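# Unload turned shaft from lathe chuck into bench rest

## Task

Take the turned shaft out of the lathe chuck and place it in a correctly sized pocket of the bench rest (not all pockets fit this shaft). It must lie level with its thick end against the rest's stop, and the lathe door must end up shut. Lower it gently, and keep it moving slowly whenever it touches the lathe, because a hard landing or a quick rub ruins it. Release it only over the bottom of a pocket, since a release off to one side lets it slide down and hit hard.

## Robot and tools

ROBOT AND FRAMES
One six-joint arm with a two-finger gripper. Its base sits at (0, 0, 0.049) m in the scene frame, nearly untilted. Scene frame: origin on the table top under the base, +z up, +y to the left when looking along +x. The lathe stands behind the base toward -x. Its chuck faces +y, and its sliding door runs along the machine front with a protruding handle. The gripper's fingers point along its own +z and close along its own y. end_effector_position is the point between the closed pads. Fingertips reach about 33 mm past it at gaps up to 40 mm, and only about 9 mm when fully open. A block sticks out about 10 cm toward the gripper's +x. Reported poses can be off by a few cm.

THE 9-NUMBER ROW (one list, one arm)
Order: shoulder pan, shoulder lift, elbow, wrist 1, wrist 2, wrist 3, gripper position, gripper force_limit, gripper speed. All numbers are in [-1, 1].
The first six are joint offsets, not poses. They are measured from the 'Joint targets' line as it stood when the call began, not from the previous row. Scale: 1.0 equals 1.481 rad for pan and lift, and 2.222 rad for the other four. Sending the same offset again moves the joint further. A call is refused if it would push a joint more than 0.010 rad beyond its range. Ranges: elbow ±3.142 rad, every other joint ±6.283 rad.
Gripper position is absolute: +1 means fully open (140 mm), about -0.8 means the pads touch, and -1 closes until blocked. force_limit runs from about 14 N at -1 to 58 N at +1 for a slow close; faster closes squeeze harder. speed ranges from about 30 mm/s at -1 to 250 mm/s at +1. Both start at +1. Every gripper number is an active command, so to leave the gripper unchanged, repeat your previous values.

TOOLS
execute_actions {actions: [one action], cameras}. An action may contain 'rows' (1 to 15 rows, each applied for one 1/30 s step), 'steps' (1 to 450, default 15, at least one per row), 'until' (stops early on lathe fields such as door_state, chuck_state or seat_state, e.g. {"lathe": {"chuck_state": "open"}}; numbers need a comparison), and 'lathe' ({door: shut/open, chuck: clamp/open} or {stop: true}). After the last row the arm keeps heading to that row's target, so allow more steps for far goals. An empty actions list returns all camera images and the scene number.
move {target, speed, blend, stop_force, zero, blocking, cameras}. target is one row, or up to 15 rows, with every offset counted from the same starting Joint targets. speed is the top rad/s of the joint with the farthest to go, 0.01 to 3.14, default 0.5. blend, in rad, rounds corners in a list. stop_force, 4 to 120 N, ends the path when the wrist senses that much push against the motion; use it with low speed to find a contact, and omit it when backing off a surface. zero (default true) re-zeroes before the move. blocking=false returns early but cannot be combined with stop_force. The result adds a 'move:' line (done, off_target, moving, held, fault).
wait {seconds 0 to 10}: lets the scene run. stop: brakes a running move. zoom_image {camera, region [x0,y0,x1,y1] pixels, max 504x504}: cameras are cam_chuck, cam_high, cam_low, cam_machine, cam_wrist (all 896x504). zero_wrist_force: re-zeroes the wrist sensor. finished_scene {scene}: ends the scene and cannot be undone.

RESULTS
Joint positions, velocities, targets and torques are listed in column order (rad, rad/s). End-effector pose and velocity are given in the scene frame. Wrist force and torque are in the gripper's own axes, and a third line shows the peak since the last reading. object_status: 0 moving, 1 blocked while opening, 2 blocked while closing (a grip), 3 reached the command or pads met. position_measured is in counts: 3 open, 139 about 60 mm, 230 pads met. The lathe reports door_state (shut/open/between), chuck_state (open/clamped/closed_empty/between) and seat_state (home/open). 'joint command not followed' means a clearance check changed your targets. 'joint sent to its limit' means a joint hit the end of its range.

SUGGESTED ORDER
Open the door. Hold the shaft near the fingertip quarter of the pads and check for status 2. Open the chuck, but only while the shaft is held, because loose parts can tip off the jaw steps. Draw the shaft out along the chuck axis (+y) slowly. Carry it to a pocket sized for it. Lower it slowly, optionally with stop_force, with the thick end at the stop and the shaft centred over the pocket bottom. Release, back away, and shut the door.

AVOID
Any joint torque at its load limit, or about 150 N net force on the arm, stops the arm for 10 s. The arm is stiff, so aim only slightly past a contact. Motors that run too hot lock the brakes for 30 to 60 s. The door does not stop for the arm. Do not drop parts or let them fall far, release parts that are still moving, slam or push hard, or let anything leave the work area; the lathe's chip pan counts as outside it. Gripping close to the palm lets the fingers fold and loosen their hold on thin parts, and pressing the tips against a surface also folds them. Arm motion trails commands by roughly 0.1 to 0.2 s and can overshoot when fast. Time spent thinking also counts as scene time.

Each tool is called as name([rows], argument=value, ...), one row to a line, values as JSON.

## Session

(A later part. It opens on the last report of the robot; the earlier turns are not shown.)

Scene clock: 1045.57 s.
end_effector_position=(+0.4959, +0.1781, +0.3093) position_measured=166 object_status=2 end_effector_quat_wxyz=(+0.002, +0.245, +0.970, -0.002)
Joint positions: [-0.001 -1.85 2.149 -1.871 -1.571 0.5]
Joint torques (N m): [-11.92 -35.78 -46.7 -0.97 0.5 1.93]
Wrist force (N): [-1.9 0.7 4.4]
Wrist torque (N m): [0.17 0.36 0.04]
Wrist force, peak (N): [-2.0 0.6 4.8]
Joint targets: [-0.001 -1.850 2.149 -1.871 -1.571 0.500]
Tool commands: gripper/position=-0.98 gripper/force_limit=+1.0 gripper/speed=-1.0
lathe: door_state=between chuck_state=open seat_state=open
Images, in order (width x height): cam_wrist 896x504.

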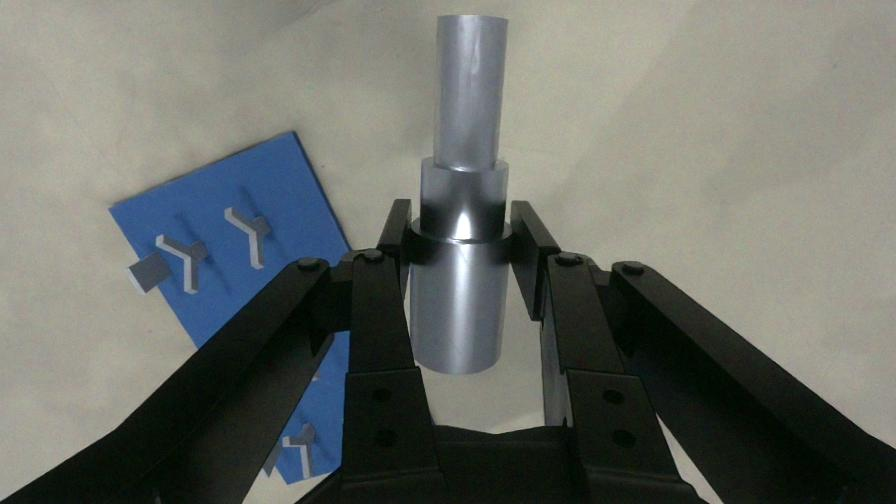

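move(target=[-0.2954, 0.1697, -0.0153, -0.0973, 0, 0.3478, -0.98, 1, -1], speed=0.5, cameras=["cam_wrist","cam_low","cam_high"])

zoom_image(camera="cam_low", region=[380, 130, 560, 280])

zoom_image(camera="cam_high", region=[290, 160, 470, 370])

zoom_image(camera="cam_wrist", region=[260, 0, 700, 440])

Scene clock: 1055.83 s.
end_effector_position=(+0.6171, -0.0921, +0.2205) position_measured=166 object_status=2 end_effector_quat_wxyz=(+0.003, +0.753, +0.658, -0.001)
Joint positions: [-0.438 -1.599 2.115 -2.087 -1.571 1.273]
Joint torques (N m): [-7.44 -41.5 -43.28 -0.94 -0.88 0.76]
Wrist force (N): [-1.6 0.8 4.3]
Wrist torque (N m): [0.22 0.39 0.08]
Wrist force, peak (N): [-5.3 1.6 5.8]
Joint targets: [-0.438 -1.599 2.115 -2.087 -1.571 1.273]
lathe: door_state=shut chuck_state=open seat_state=open
move: done
Images, in order (width x height): cam_high 896x504, cam_low 896x504, cam_wrist 896x504.

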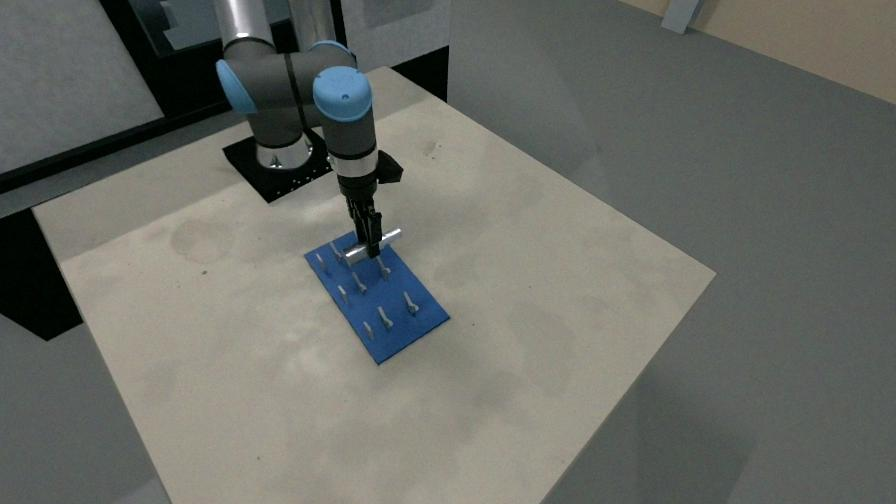

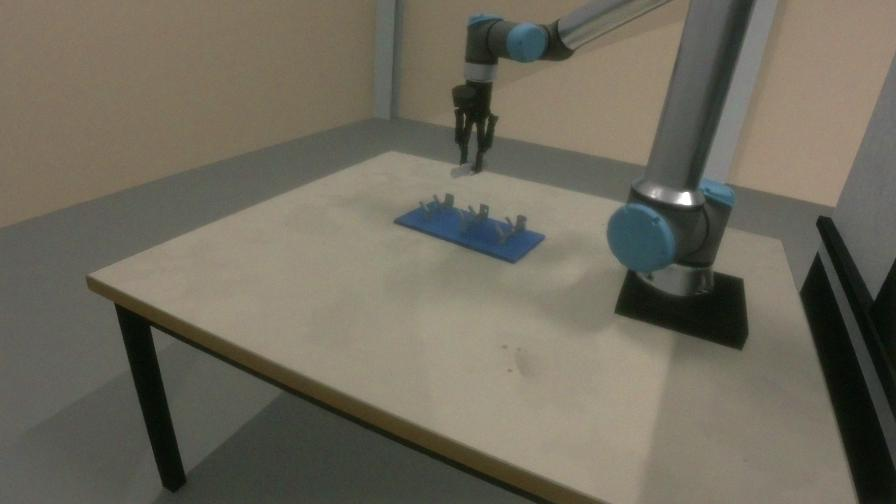

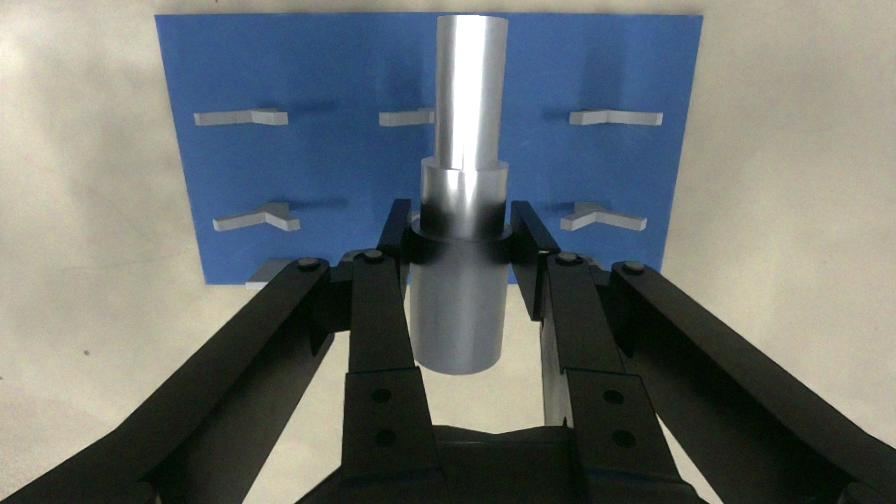

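Scaled by 2.800 from the camera's 896x504 image, which has a finer 1280x720 frame.

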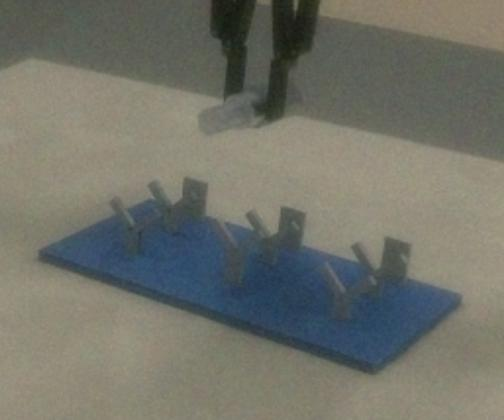

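Scaled by 2.400 from the camera's 896x504 image, which has a finer 1280x720 frame.

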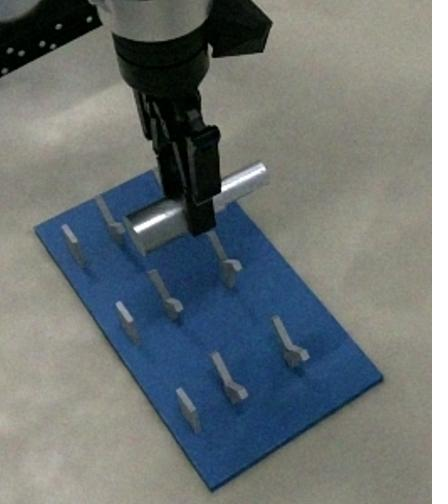

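Scaled by 1.145 from the camera's 896x504 image, which has a finer 1280x720 frame.

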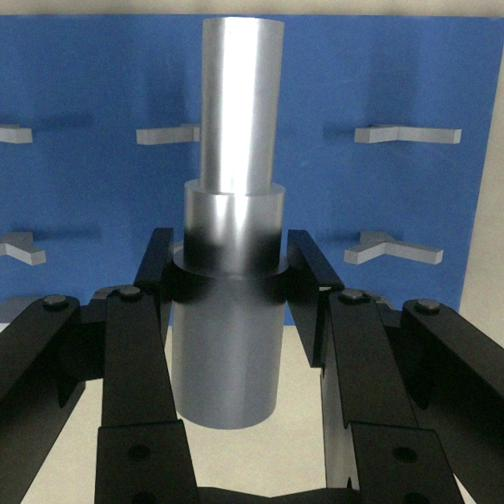

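move(target=[-0.0172, 0.0523, 0.0513, -0.0862, 0, -0.01145, -0.98, 1, -1], speed=0.12, cameras=["cam_wrist","cam_low","cam_high"])

zoom_image(camera="cam_low", region=[380, 130, 560, 280])

zoom_image(camera="cam_high", region=[290, 160, 470, 370])

zoom_image(camera="cam_wrist", region=[260, 0, 700, 440])

Scene clock: 1122.37 s.
end_effector_position=(+0.6008, -0.1016, +0.1304) position_measured=166 object_status=2 end_effector_quat_wxyz=(+0.002, +0.753, +0.658, -0.001)
Joint positions: [-0.464 -1.521 2.229 -2.279 -1.571 1.248]
Joint torques (N m): [7.14 -54.03 -51.39 -0.65 3 0.31]
Wrist force (N): [-1.5 0.8 4.3]
Wrist torque (N m): [0.22 0.36 0.04]
Wrist force, peak (N): [-1.5 0.2 5.9]
Joint targets: [-0.464 -1.522 2.229 -2.278 -1.571 1.248]
lathe: door_state=shut chuck_state=open seat_state=open
move: done
Images, in order (width x height): cam_high 896x504, cam_low 896x504, cam_wrist 896x504.

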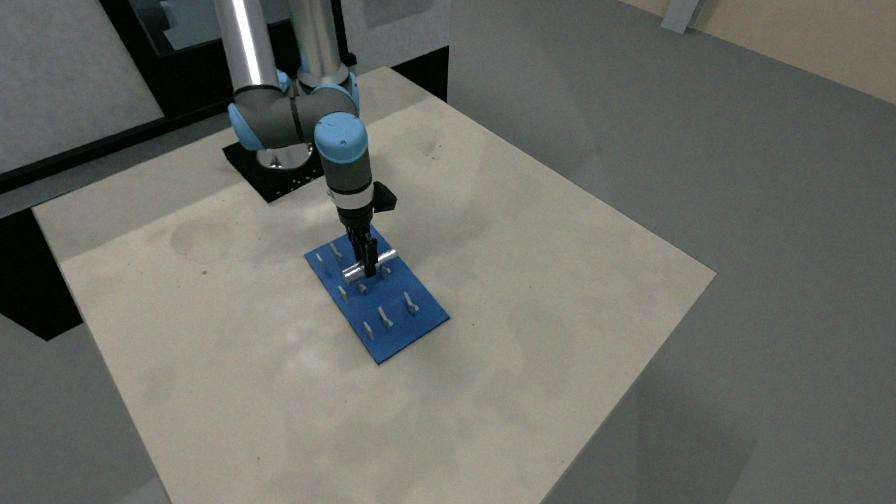

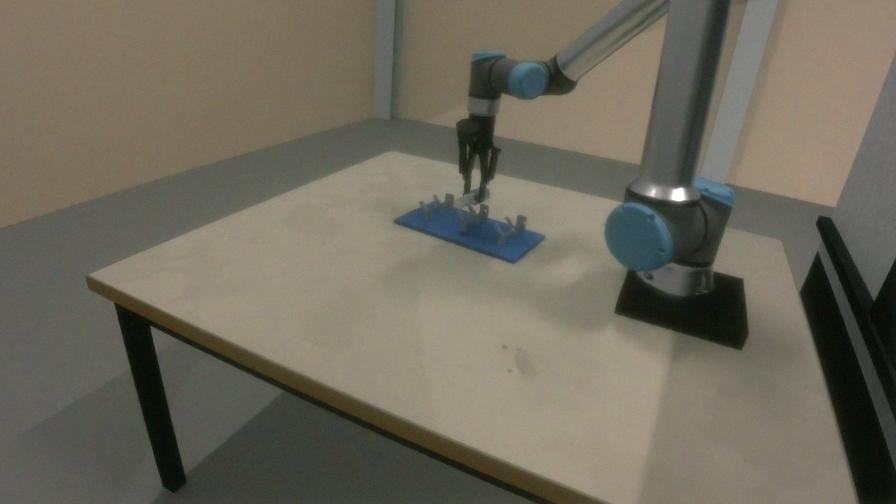

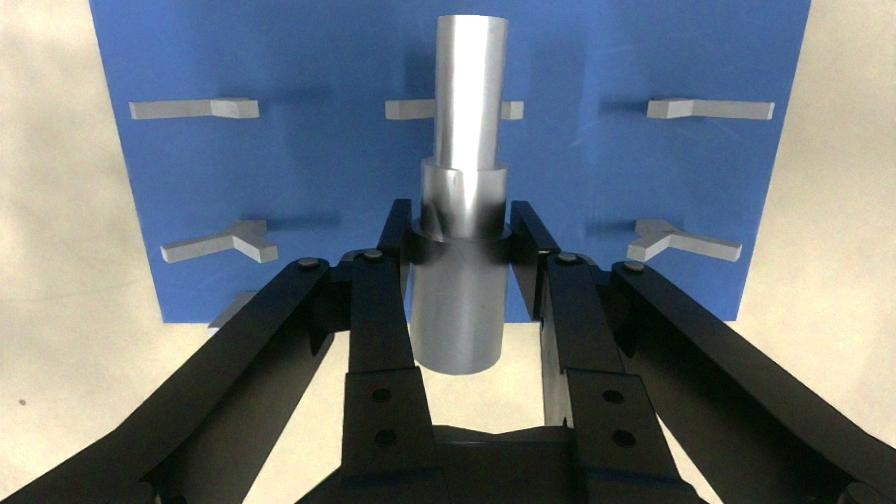

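Scaled by 2.800 from the camera's 896x504 image, which has a finer 1280x720 frame.

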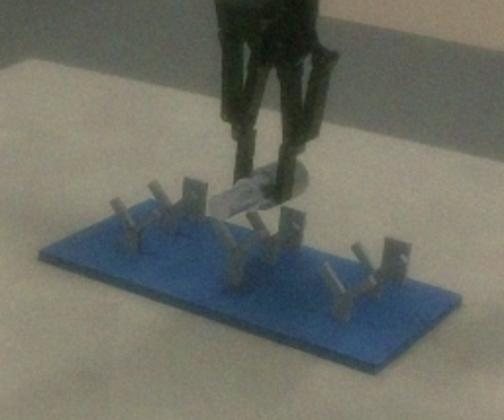

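Scaled by 2.400 from the camera's 896x504 image, which has a finer 1280x720 frame.

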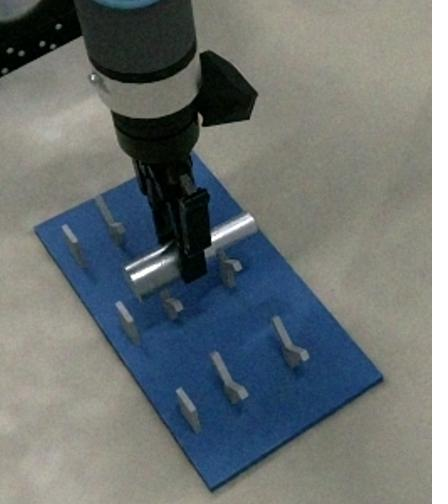

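Scaled by 1.145 from the camera's 896x504 image, which has a finer 1280x720 frame.

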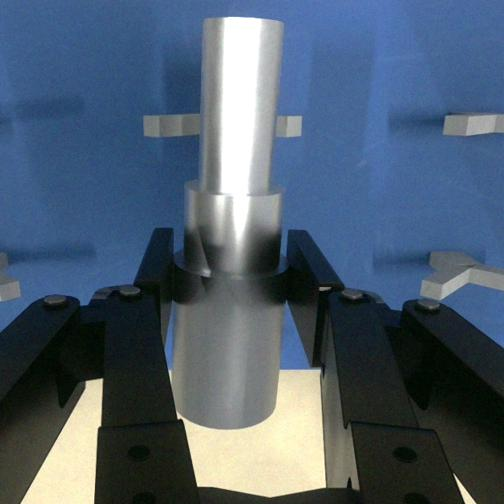

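zoom_image(camera="cam_wrist", region=[540, 60, 820, 340])

zoom_image(camera="cam_wrist", region=[340, 140, 600, 400])

Scaled by 1.800 from the camera's 896x504 image, which has a finer 1280x720 frame.

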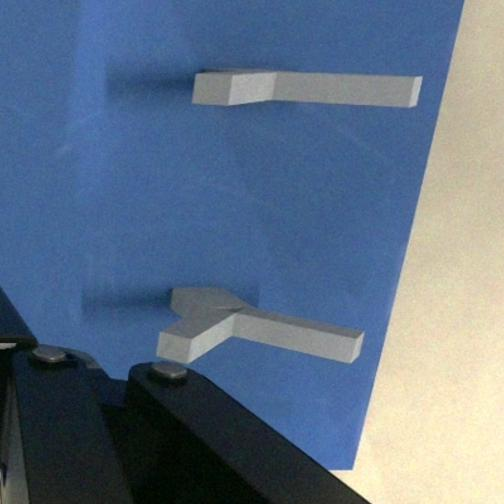

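Scaled by 1.938 from the camera's 896x504 image, which has a finer 1280x720 frame.

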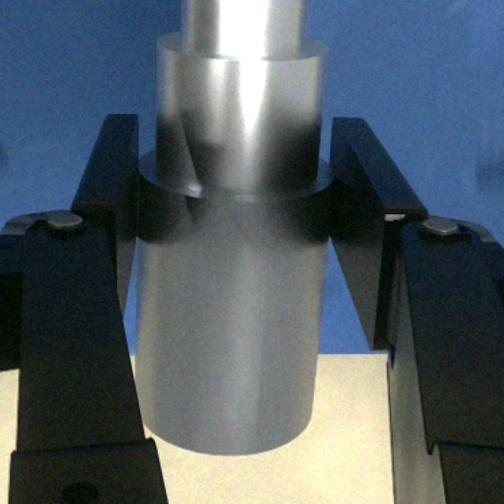

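move(target=[0.0060, 0.0094, 0.0090, -0.0153, 0, -0.0171, -0.98, 1, -1], speed=0.04, stop_force=6, cameras=["cam_wrist","cam_low","cam_high"])

zoom_image(camera="cam_wrist", region=[340, 20, 600, 280])

zoom_image(camera="cam_wrist", region=[540, 60, 820, 340])

zoom_image(camera="cam_low", region=[400, 160, 560, 270])

zoom_image(camera="cam_high", region=[310, 220, 420, 320])

Scene clock: 1216.40 s.
end_effector_position=(+0.5979, -0.0944, +0.1155) position_measured=166 object_status=2 end_effector_quat_wxyz=(+0.002, +0.737, +0.676, -0.001)
Joint positions: [-0.455 -1.508 2.249 -2.312 -1.571 1.21]
Joint torques (N m): [-9.82 -54.55 -50.87 -0.68 -2.15 1.92]
Wrist force (N): [-1.5 0.8 4.1]
Wrist torque (N m): [0.24 0.36 0.03]
Wrist force, peak (N): [-1.6 0.6 4.8]
Joint targets: [-0.455 -1.508 2.249 -2.312 -1.571 1.210]
lathe: door_state=shut chuck_state=open seat_state=open
move: done
Images, in order (width x height): cam_high 896x504, cam_low 896x504, cam_wrist 896x504.

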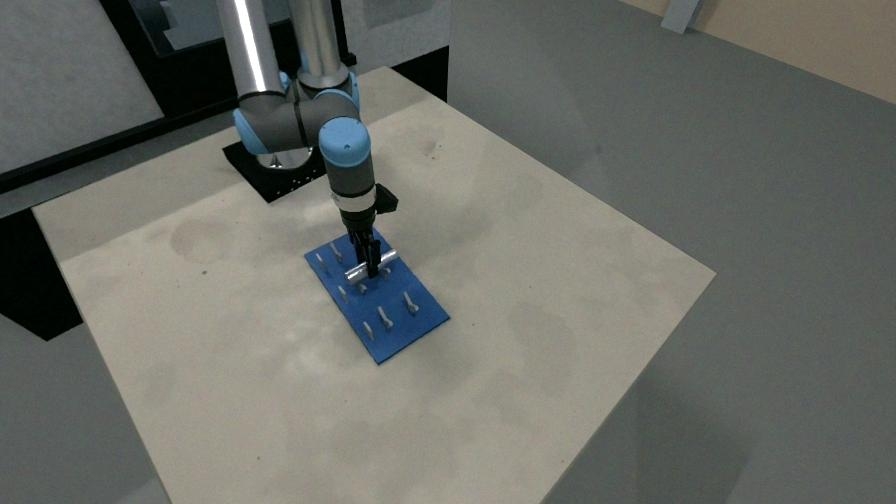

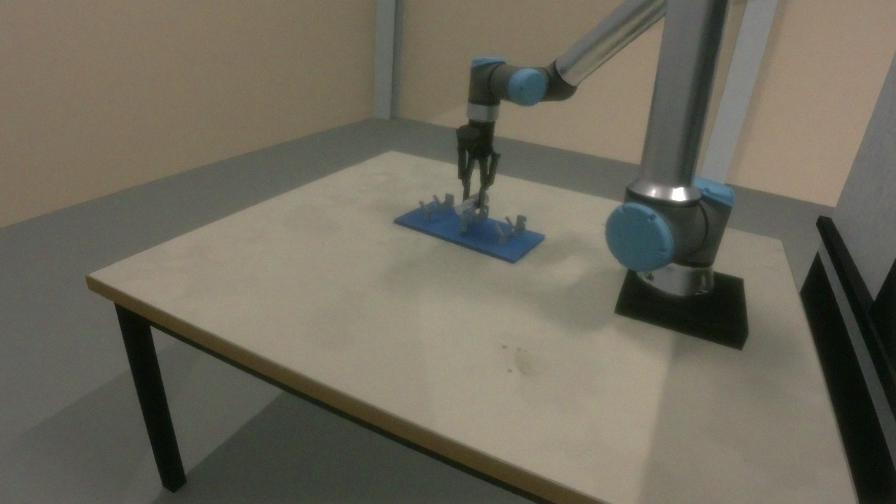

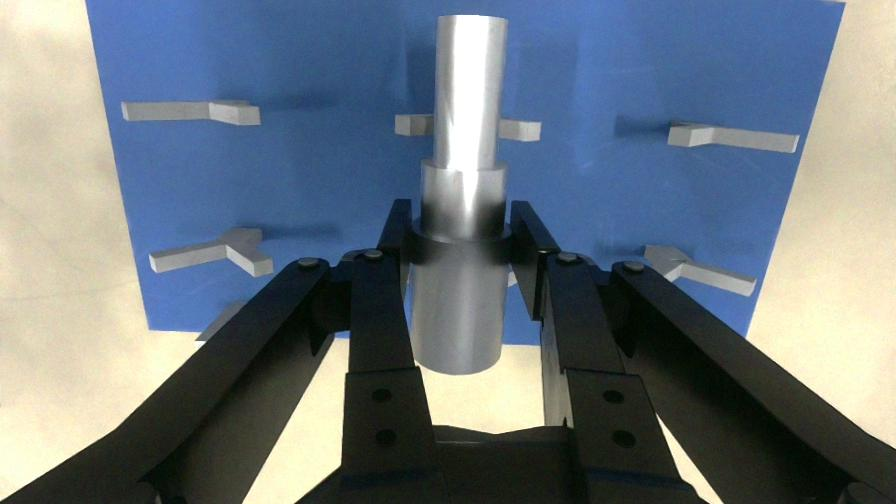

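Scaled by 1.938 from the camera's 896x504 image, which has a finer 1280x720 frame.

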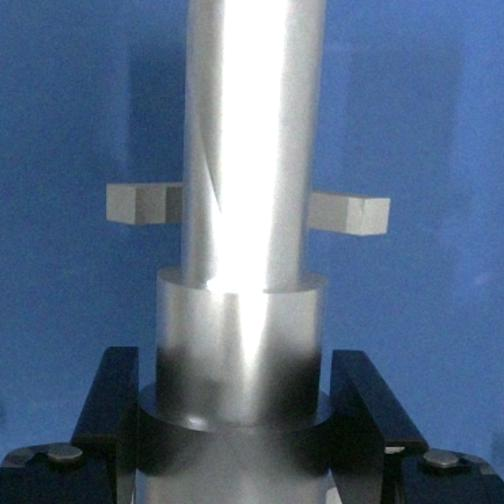

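Scaled by 1.800 from the camera's 896x504 image, which has a finer 1280x720 frame.

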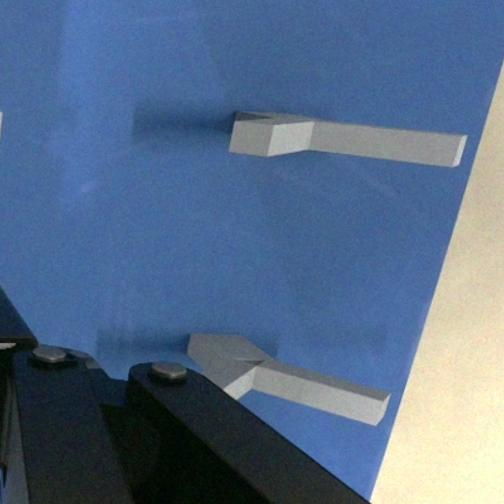

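Scaled by 3.150 from the camera's 896x504 image, which has a finer 1280x720 frame.

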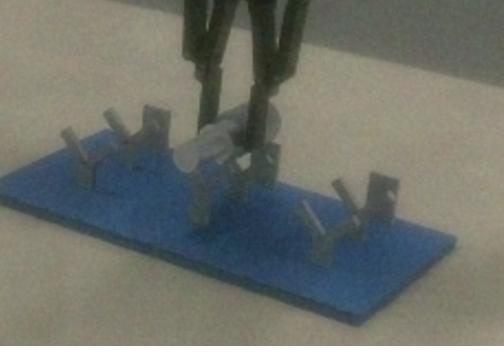

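Scaled by 4.582 from the camera's 896x504 image, which has a finer 1280x720 frame.

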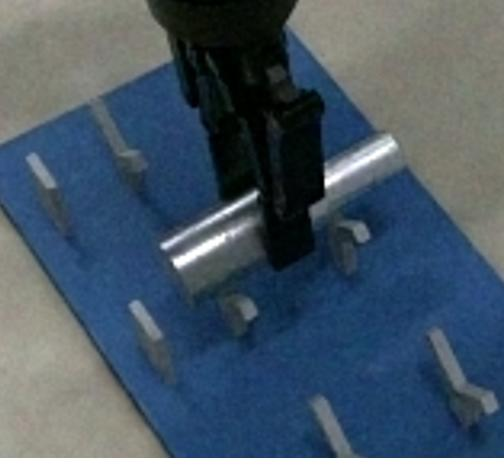

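move(target=[0.0022, 0.0095, 0.0038, -0.0101, 0, 0.0015, -0.98, 1, -1], speed=0.02, stop_force=5, cameras=["cam_wrist","cam_high"])

zoom_image(camera="cam_wrist", region=[340, 60, 600, 320])

zoom_image(camera="cam_high", region=[310, 220, 420, 320])

Scene clock: 1263.07 s.
end_effector_position=(+0.5980, -0.0924, +0.1054) position_measured=166 object_status=2 end_effector_quat_wxyz=(+0.002, +0.737, +0.675, -0.001)
Joint positions: [-0.452 -1.493 2.258 -2.335 -1.571 1.213]
Joint torques (N m): [1.55 -54.67 -45.31 -1.18 -1.66 0.24]
Wrist force (N): [-1.5 0.8 4.1]
Wrist torque (N m): [0.24 0.38 -0.11]
Wrist force, peak (N): [-1.5 0.9 4.6]
Joint targets: [-0.452 -1.494 2.258 -2.335 -1.571 1.213]
lathe: door_state=shut chuck_state=open seat_state=open
move: done
Images, in order (width x height): cam_high 896x504, cam_wrist 896x504.

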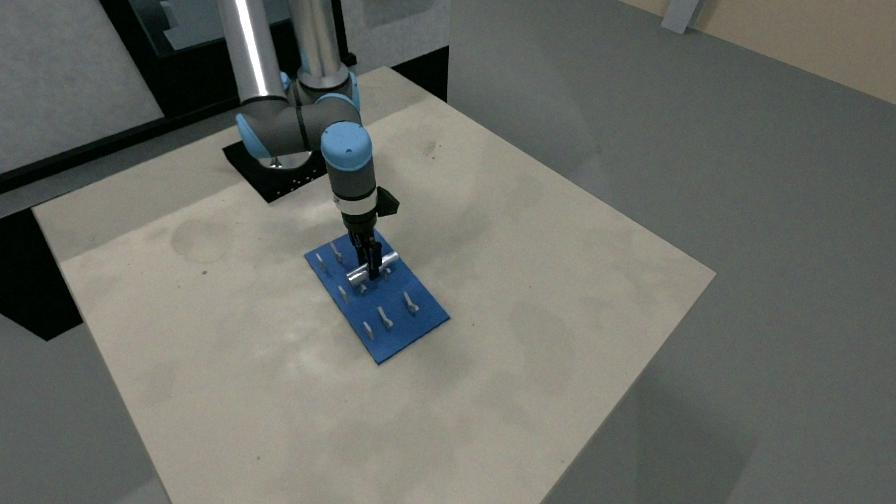

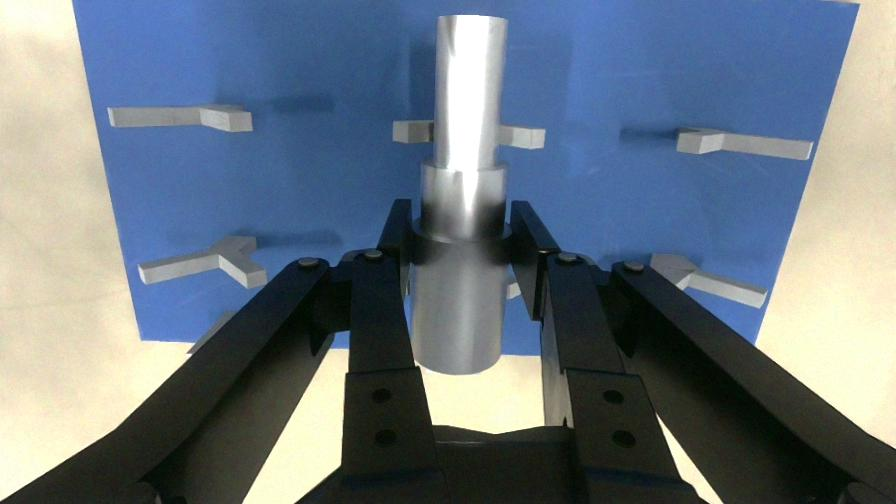

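Scaled by 1.938 from the camera's 896x504 image, which has a finer 1280x720 frame.

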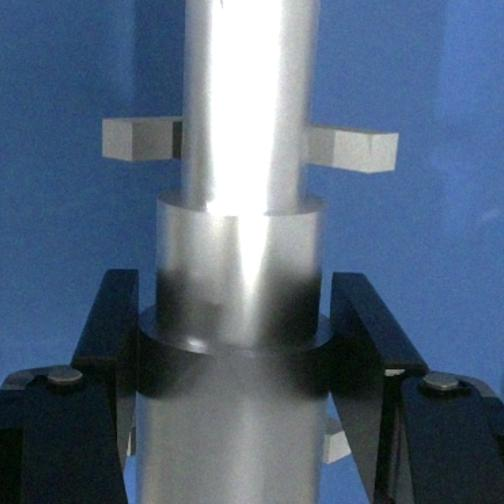

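Scaled by 4.582 from the camera's 896x504 image, which has a finer 1280x720 frame.

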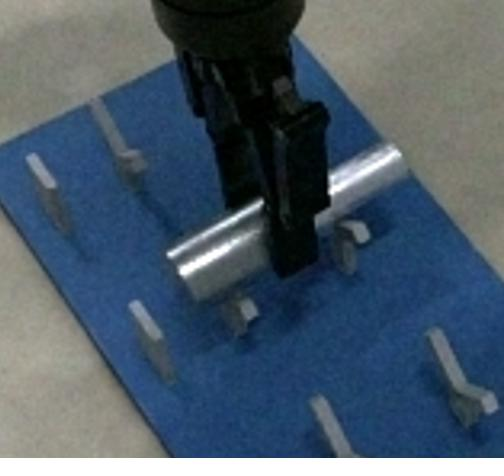

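move([
  [0, 0.01014, 0.0035, -0.01026, 0, 0, -0.98, 1, -1],
  [0, 0.02575, 0.00849, -0.02565, 0, 0, -0.98, 1, -1],
], speed=0.01, blend=0.003, stop_force=4, cameras=["cam_wrist","cam_high"])

zoom_image(camera="cam_wrist", region=[340, 60, 600, 320])

zoom_image(camera="cam_high", region=[310, 220, 420, 320])

Scene clock: 1282.47 s.
end_effector_position=(+0.5981, -0.0925, +0.1010) position_measured=166 object_status=2 end_effector_quat_wxyz=(+0.002, +0.737, +0.675, -0.001)
Joint positions: [-0.452 -1.487 2.261 -2.345 -1.571 1.213]
Joint torques (N m): [-8.99 -54.31 -43.42 1.39 -1.2 -0.92]
Wrist force (N): [-3.7 4.1 1.3]
Wrist torque (N m): [0.06 0.17 -0.26]
Wrist force, peak (N): [-3.8 4.5 2.8]
Joint targets: [-0.452 -1.487 2.261 -2.345 -1.571 1.213]
lathe: door_state=shut chuck_state=open seat_state=open
move: contact; path passed 0 of 2 targets; the wrist 1 is farthest, 0.047 rad from its target
Images, in order (width x height): cam_high 896x504, cam_wrist 896x504.

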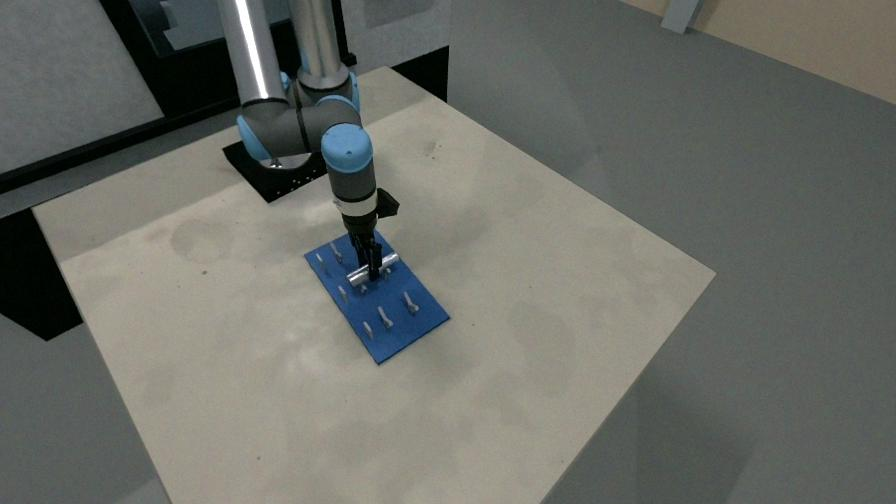

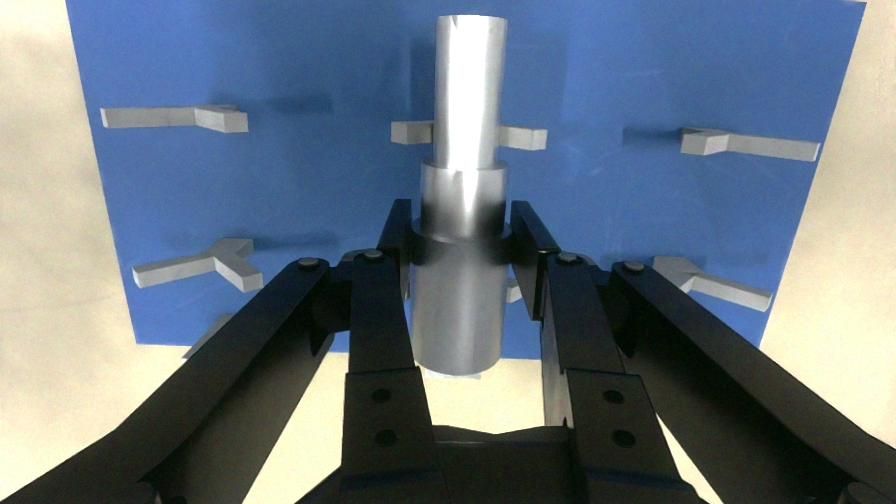

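Scaled by 1.938 from the camera's 896x504 image, which has a finer 1280x720 frame.

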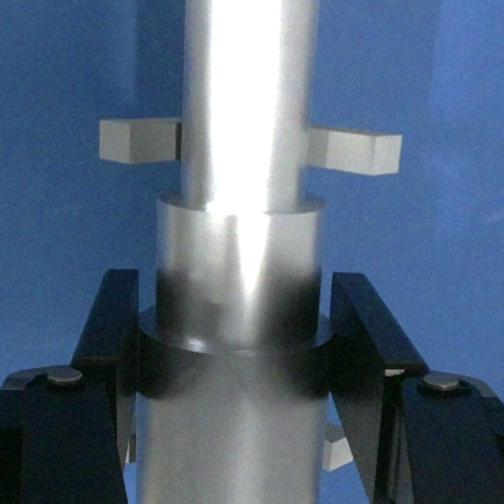

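Scaled by 4.582 from the camera's 896x504 image, which has a finer 1280x720 frame.

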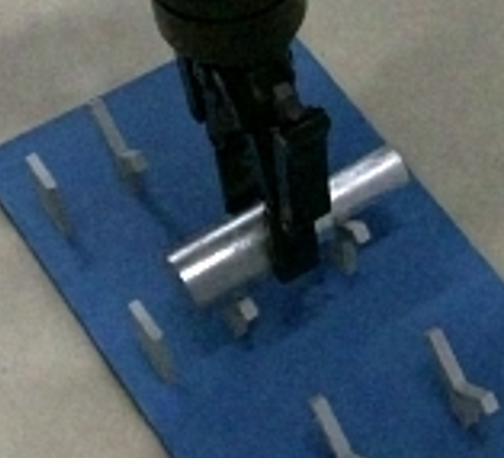

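move([
  [0, -0.00101, -0.00035, 0.00103, 0, 0, -0.98, 1, -1],
  [0.00063, 0.00065, -0.00156, 0.00113, 0, 0.00042, -0.98, 1, -1],
], speed=0.01)

move(target=[0, 0.00505, 0.00175, -0.00515, 0, 0, -0.98, 1, -1], speed=0.01, stop_force=4)

Scene clock: 1310.57 s.
end_effector_position=(+0.5997, -0.0926, +0.1020) position_measured=166 object_status=2 end_effector_quat_wxyz=(+0.002, +0.737, +0.675, -0.001)
Joint positions: [-0.451 -1.486 2.258 -2.342 -1.571 1.214]
Joint torques (N m): [4.21 -41.05 -44.92 -1.03 -1.7 0.85]
Wrist force (N): [-1.5 0.6 4.2]
Wrist torque (N m): [0.20 0.39 -0.11]
Wrist force, peak (N): [-3.7 4.3 3.0]
Joint targets: [-0.451 -1.486 2.258 -2.342 -1.571 1.214]
lathe: door_state=shut chuck_state=open seat_state=open
move: done

Scene clock: 1311.77 s.
end_effector_position=(+0.5997, -0.0926, +0.1014) position_measured=166 object_status=2 end_effector_quat_wxyz=(+0.002, +0.737, +0.675, -0.001)
Joint positions: [-0.451 -1.485 2.258 -2.344 -1.571 1.214]
Joint torques (N m): [3.05 -54.59 -48.18 -1.23 -1.47 1.12]
Wrist force (N): [-2.9 -0.3 0.6]
Wrist torque (N m): [0.21 0.29 -0.05]
Wrist force, peak (N): [-1.7 0.9 4.1]
Joint targets: [-0.451 -1.485 2.258 -2.344 -1.571 1.214]
lathe: door_state=shut chuck_state=open seat_state=open
move: contact

move([
  [0, -0.00101, -0.00035, 0.00103, 0, 0, -0.98, 1, -1],
  [-0.00034, -0.0019, 0.0003, 0.00098, 0, -0.00022, -0.98, 1, -1],
], speed=0.01)

move(target=[0, 0.00505, 0.00175, -0.00515, 0, 0, -0.98, 1, -1], speed=0.01, stop_force=4)

Scene clock: 1331.43 s.
end_effector_position=(+0.5988, -0.0925, +0.1024) position_measured=166 object_status=2 end_effector_quat_wxyz=(+0.002, +0.737, +0.675, -0.001)
Joint positions: [-0.451 -1.488 2.259 -2.341 -1.571 1.214]
Joint torques (N m): [-6.51 -44.83 -36.89 -5.93 -1.25 -2.08]
Wrist force (N): [-1.7 0.9 4.1]
Wrist torque (N m): [0.25 0.41 -0.04]
Wrist force, peak (N): [-2.2 -0.1 4.2]
Joint targets: [-0.451 -1.488 2.259 -2.342 -1.571 1.214]
lathe: door_state=shut chuck_state=open seat_state=open
move: done

Scene clock: 1332.97 s.
end_effector_position=(+0.5988, -0.0925, +0.1006) position_measured=166 object_status=2 end_effector_quat_wxyz=(+0.002, +0.737, +0.675, -0.001)
Joint positions: [-0.451 -1.485 2.26 -2.346 -1.571 1.214]
Joint torques (N m): [-7.31 -53.61 -49.03 -1.02 -1.4 -2.57]
Wrist force (N): [-2.5 0.0 1.1]
Wrist torque (N m): [0.24 0.34 0.02]
Wrist force, peak (N): [-1.5 0.7 4.4]
Joint targets: [-0.451 -1.485 2.260 -2.346 -1.571 1.214]
lathe: door_state=shut chuck_state=open seat_state=open
move: contact

move(target=[0, 0.00202, 0.0007, -0.00206, 0, 0, -0.98, 1, -1], speed=0.01, stop_force=5, cameras=["cam_wrist","cam_high","cam_low"])

zoom_image(camera="cam_wrist", region=[340, 60, 600, 320])

zoom_image(camera="cam_high", region=[310, 220, 420, 320])

zoom_image(camera="cam_low", region=[400, 160, 560, 270])

Scene clock: 1347.23 s.
end_effector_position=(+0.5989, -0.0926, +0.1005) position_measured=166 object_status=2 end_effector_quat_wxyz=(+0.003, +0.737, +0.675, -0.001)
Joint positions: [-0.451 -1.485 2.26 -2.346 -1.571 1.214]
Joint torques (N m): [-6.47 -49.64 -49.66 -2.24 -0.51 -2.13]
Wrist force (N): [2.4 -4.1 -1.2]
Wrist torque (N m): [0.29 0.38 0.09]
Wrist force, peak (N): [6.1 -6.7 -5.5]
Joint targets: [-0.451 -1.485 2.260 -2.346 -1.571 1.214]
lathe: door_state=shut chuck_state=open seat_state=open
move: contact
Images, in order (width x height): cam_high 896x504, cam_low 896x504, cam_wrist 896x504.

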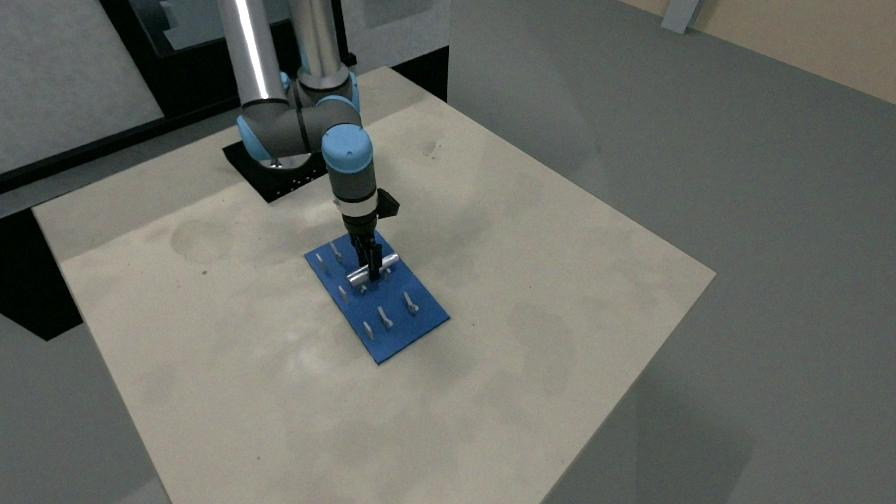

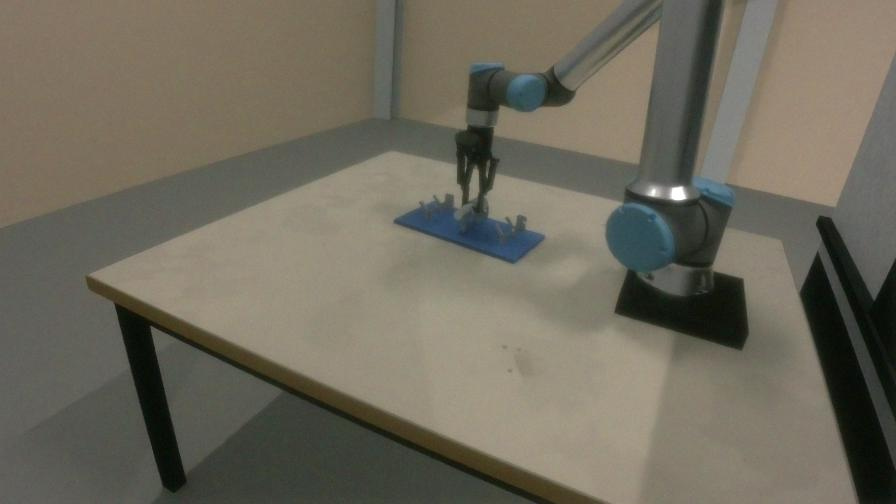

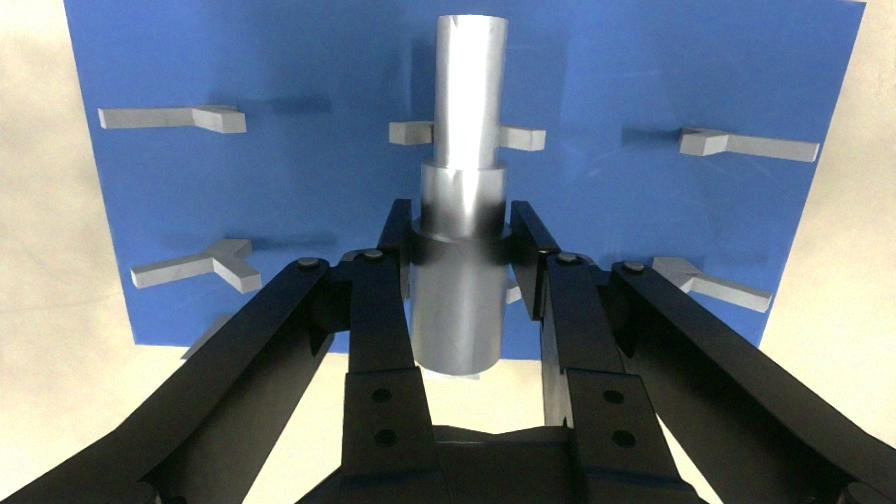

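Scaled by 1.938 from the camera's 896x504 image, which has a finer 1280x720 frame.

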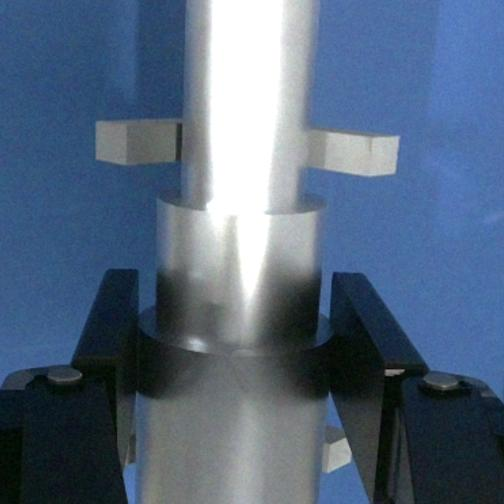

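Scaled by 4.582 from the camera's 896x504 image, which has a finer 1280x720 frame.

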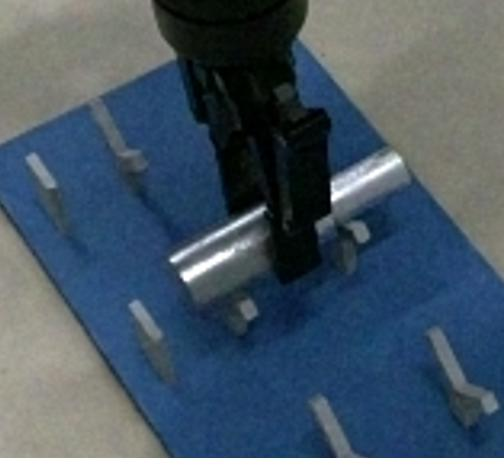

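Scaled by 3.150 from the camera's 896x504 image, which has a finer 1280x720 frame.

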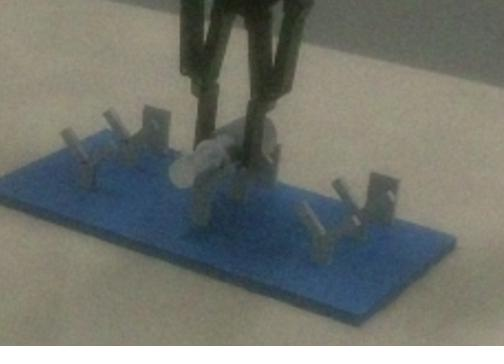

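move(target=[0.00789, 0.0009, 0.00102, -0.00475, -0.00843, 0.00525, -0.98, 1, -1], speed=0.01, stop_force=4)

Scene clock: 1435.83 s.
end_effector_position=(+0.5989, -0.0922, +0.1000) position_measured=166 object_status=2 end_effector_quat_wxyz=(+0.008, +0.737, +0.675, -0.007)
Joint positions: [-0.443 -1.484 2.262 -2.354 -1.585 1.222]
Joint torques (N m): [-15.17 -35.84 -41.35 -2.26 1.94 -2.26]
Wrist force (N): [5.8 -7.0 -13.0]
Wrist torque (N m): [0.46 0.57 0.11]
Wrist force, peak (N): [6.9 -7.6 -12.2]
Joint targets: [-0.443 -1.484 2.262 -2.354 -1.585 1.222]
lathe: door_state=shut chuck_state=open seat_state=open
move: contact

move(target=[-0.00006, -0.0003, 0.00007, 0.00015, 0, -0.00004, -0.98, 1, -1], speed=0.01)

Scene clock: 1447.63 s.
end_effector_position=(+0.5987, -0.0923, +0.1002) position_measured=166 object_status=2 end_effector_quat_wxyz=(+0.008, +0.737, +0.675, -0.007)
Joint positions: [-0.443 -1.484 2.262 -2.353 -1.585 1.222]
Joint torques (N m): [-5.89 -52.08 -32.95 -1.18 -0.57 -1.72]
Wrist force (N): [-1.8 1.1 3.9]
Wrist torque (N m): [0.32 0.44 -0.07]
Wrist force, peak (N): [6.4 -5.8 -14.7]
Joint targets: [-0.443 -1.484 2.262 -2.353 -1.585 1.222]
lathe: door_state=shut chuck_state=open seat_state=open
move: done

move(target=[0, 0.00032, 0.0001, -0.00032, 0, 0, -0.98, 1, -1], speed=0.01, stop_force=5)

Scene clock: 1452.90 s.
end_effector_position=(+0.5987, -0.0922, +0.1001) position_measured=166 object_status=2 end_effector_quat_wxyz=(+0.008, +0.737, +0.675, -0.007)
Joint positions: [-0.443 -1.484 2.262 -2.354 -1.585 1.222]
Joint torques (N m): [7.27 -48.44 -34 -2.03 3.46 0.2]
Wrist force (N): [-0.7 -1.9 -4.9]
Wrist torque (N m): [0.43 0.46 0.00]
Wrist force, peak (N): [-1.0 -1.7 -6.3]
Joint targets: [-0.443 -1.484 2.262 -2.354 -1.585 1.222]
lathe: door_state=shut chuck_state=open seat_state=open
move: contact

execute_actions([
  {"rows": [[0,0,0,0,0,0,-0.12,-1,-1]], "steps": 40},
], cameras=["cam_wrist","cam_high","cam_low"])

zoom_image(camera="cam_wrist", region=[340, 60, 600, 320])

zoom_image(camera="cam_high", region=[310, 220, 420, 320])

Scene clock: 1466.53 s.
end_effector_position=(+0.5987, -0.0922, +0.1001) position_measured=144 object_status=3 end_effector_quat_wxyz=(+0.008, +0.737, +0.675, -0.007)
Joint positions: [-0.443 -1.484 2.262 -2.354 -1.585 1.222]
Joint torques (N m): [7.29 -49.07 -41.95 -2.24 3.29 -0.36]
Wrist force (N): [-1.6 0.9 -0.9]
Wrist torque (N m): [0.26 0.36 -0.07]
Wrist force, peak (N): [-0.7 -1.0 -6.4]
Joint targets: [-0.443 -1.484 2.262 -2.354 -1.585 1.222]
lathe: door_state=shut chuck_state=open seat_state=open
Images, in order (width x height): cam_high 896x504, cam_low 896x504, cam_wrist 896x504.

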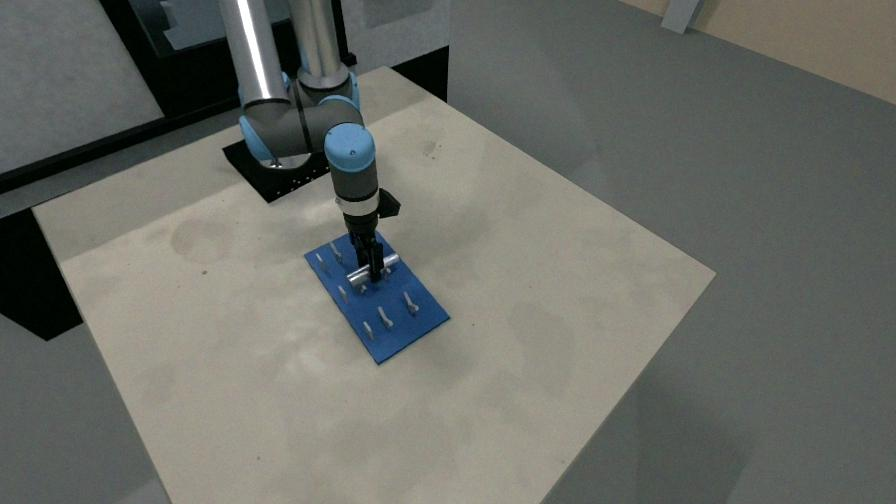

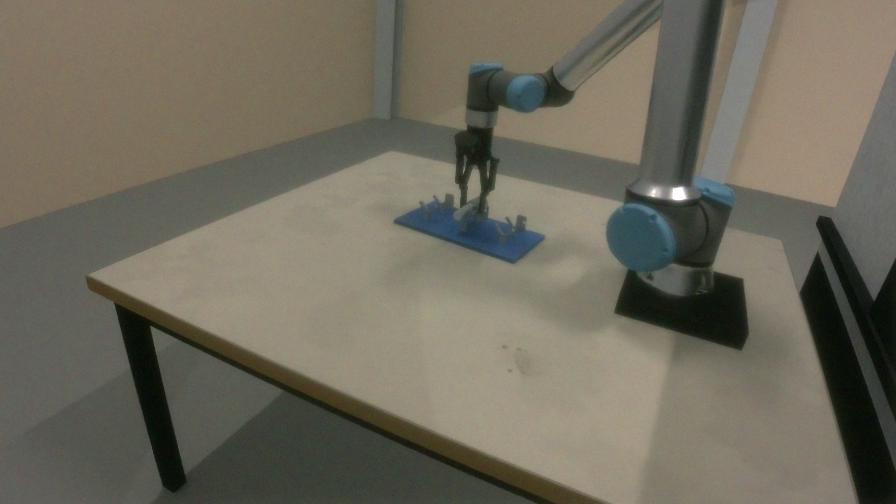

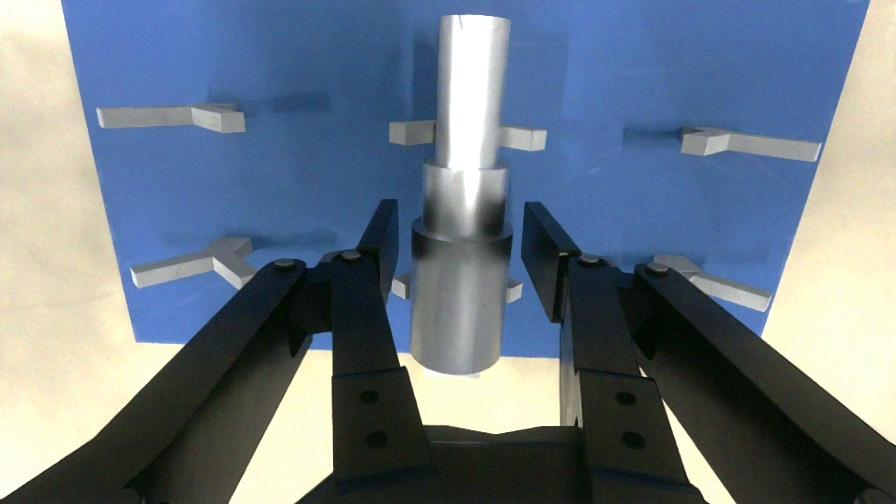

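Scaled by 1.938 from the camera's 896x504 image, which has a finer 1280x720 frame.

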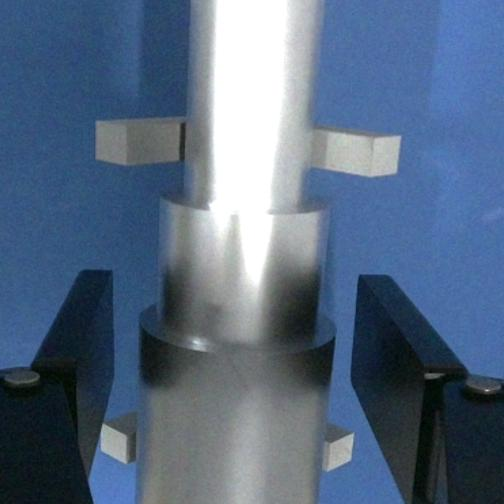

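Scaled by 4.582 from the camera's 896x504 image, which has a finer 1280x720 frame.

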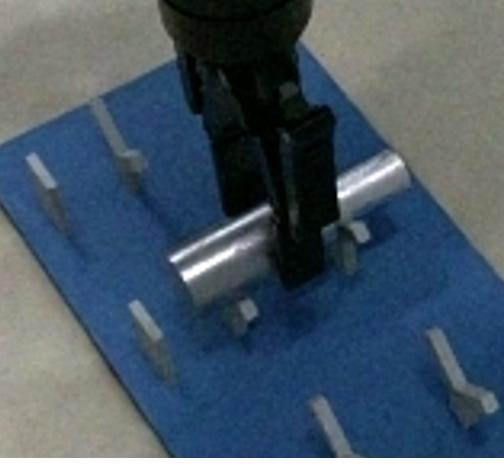

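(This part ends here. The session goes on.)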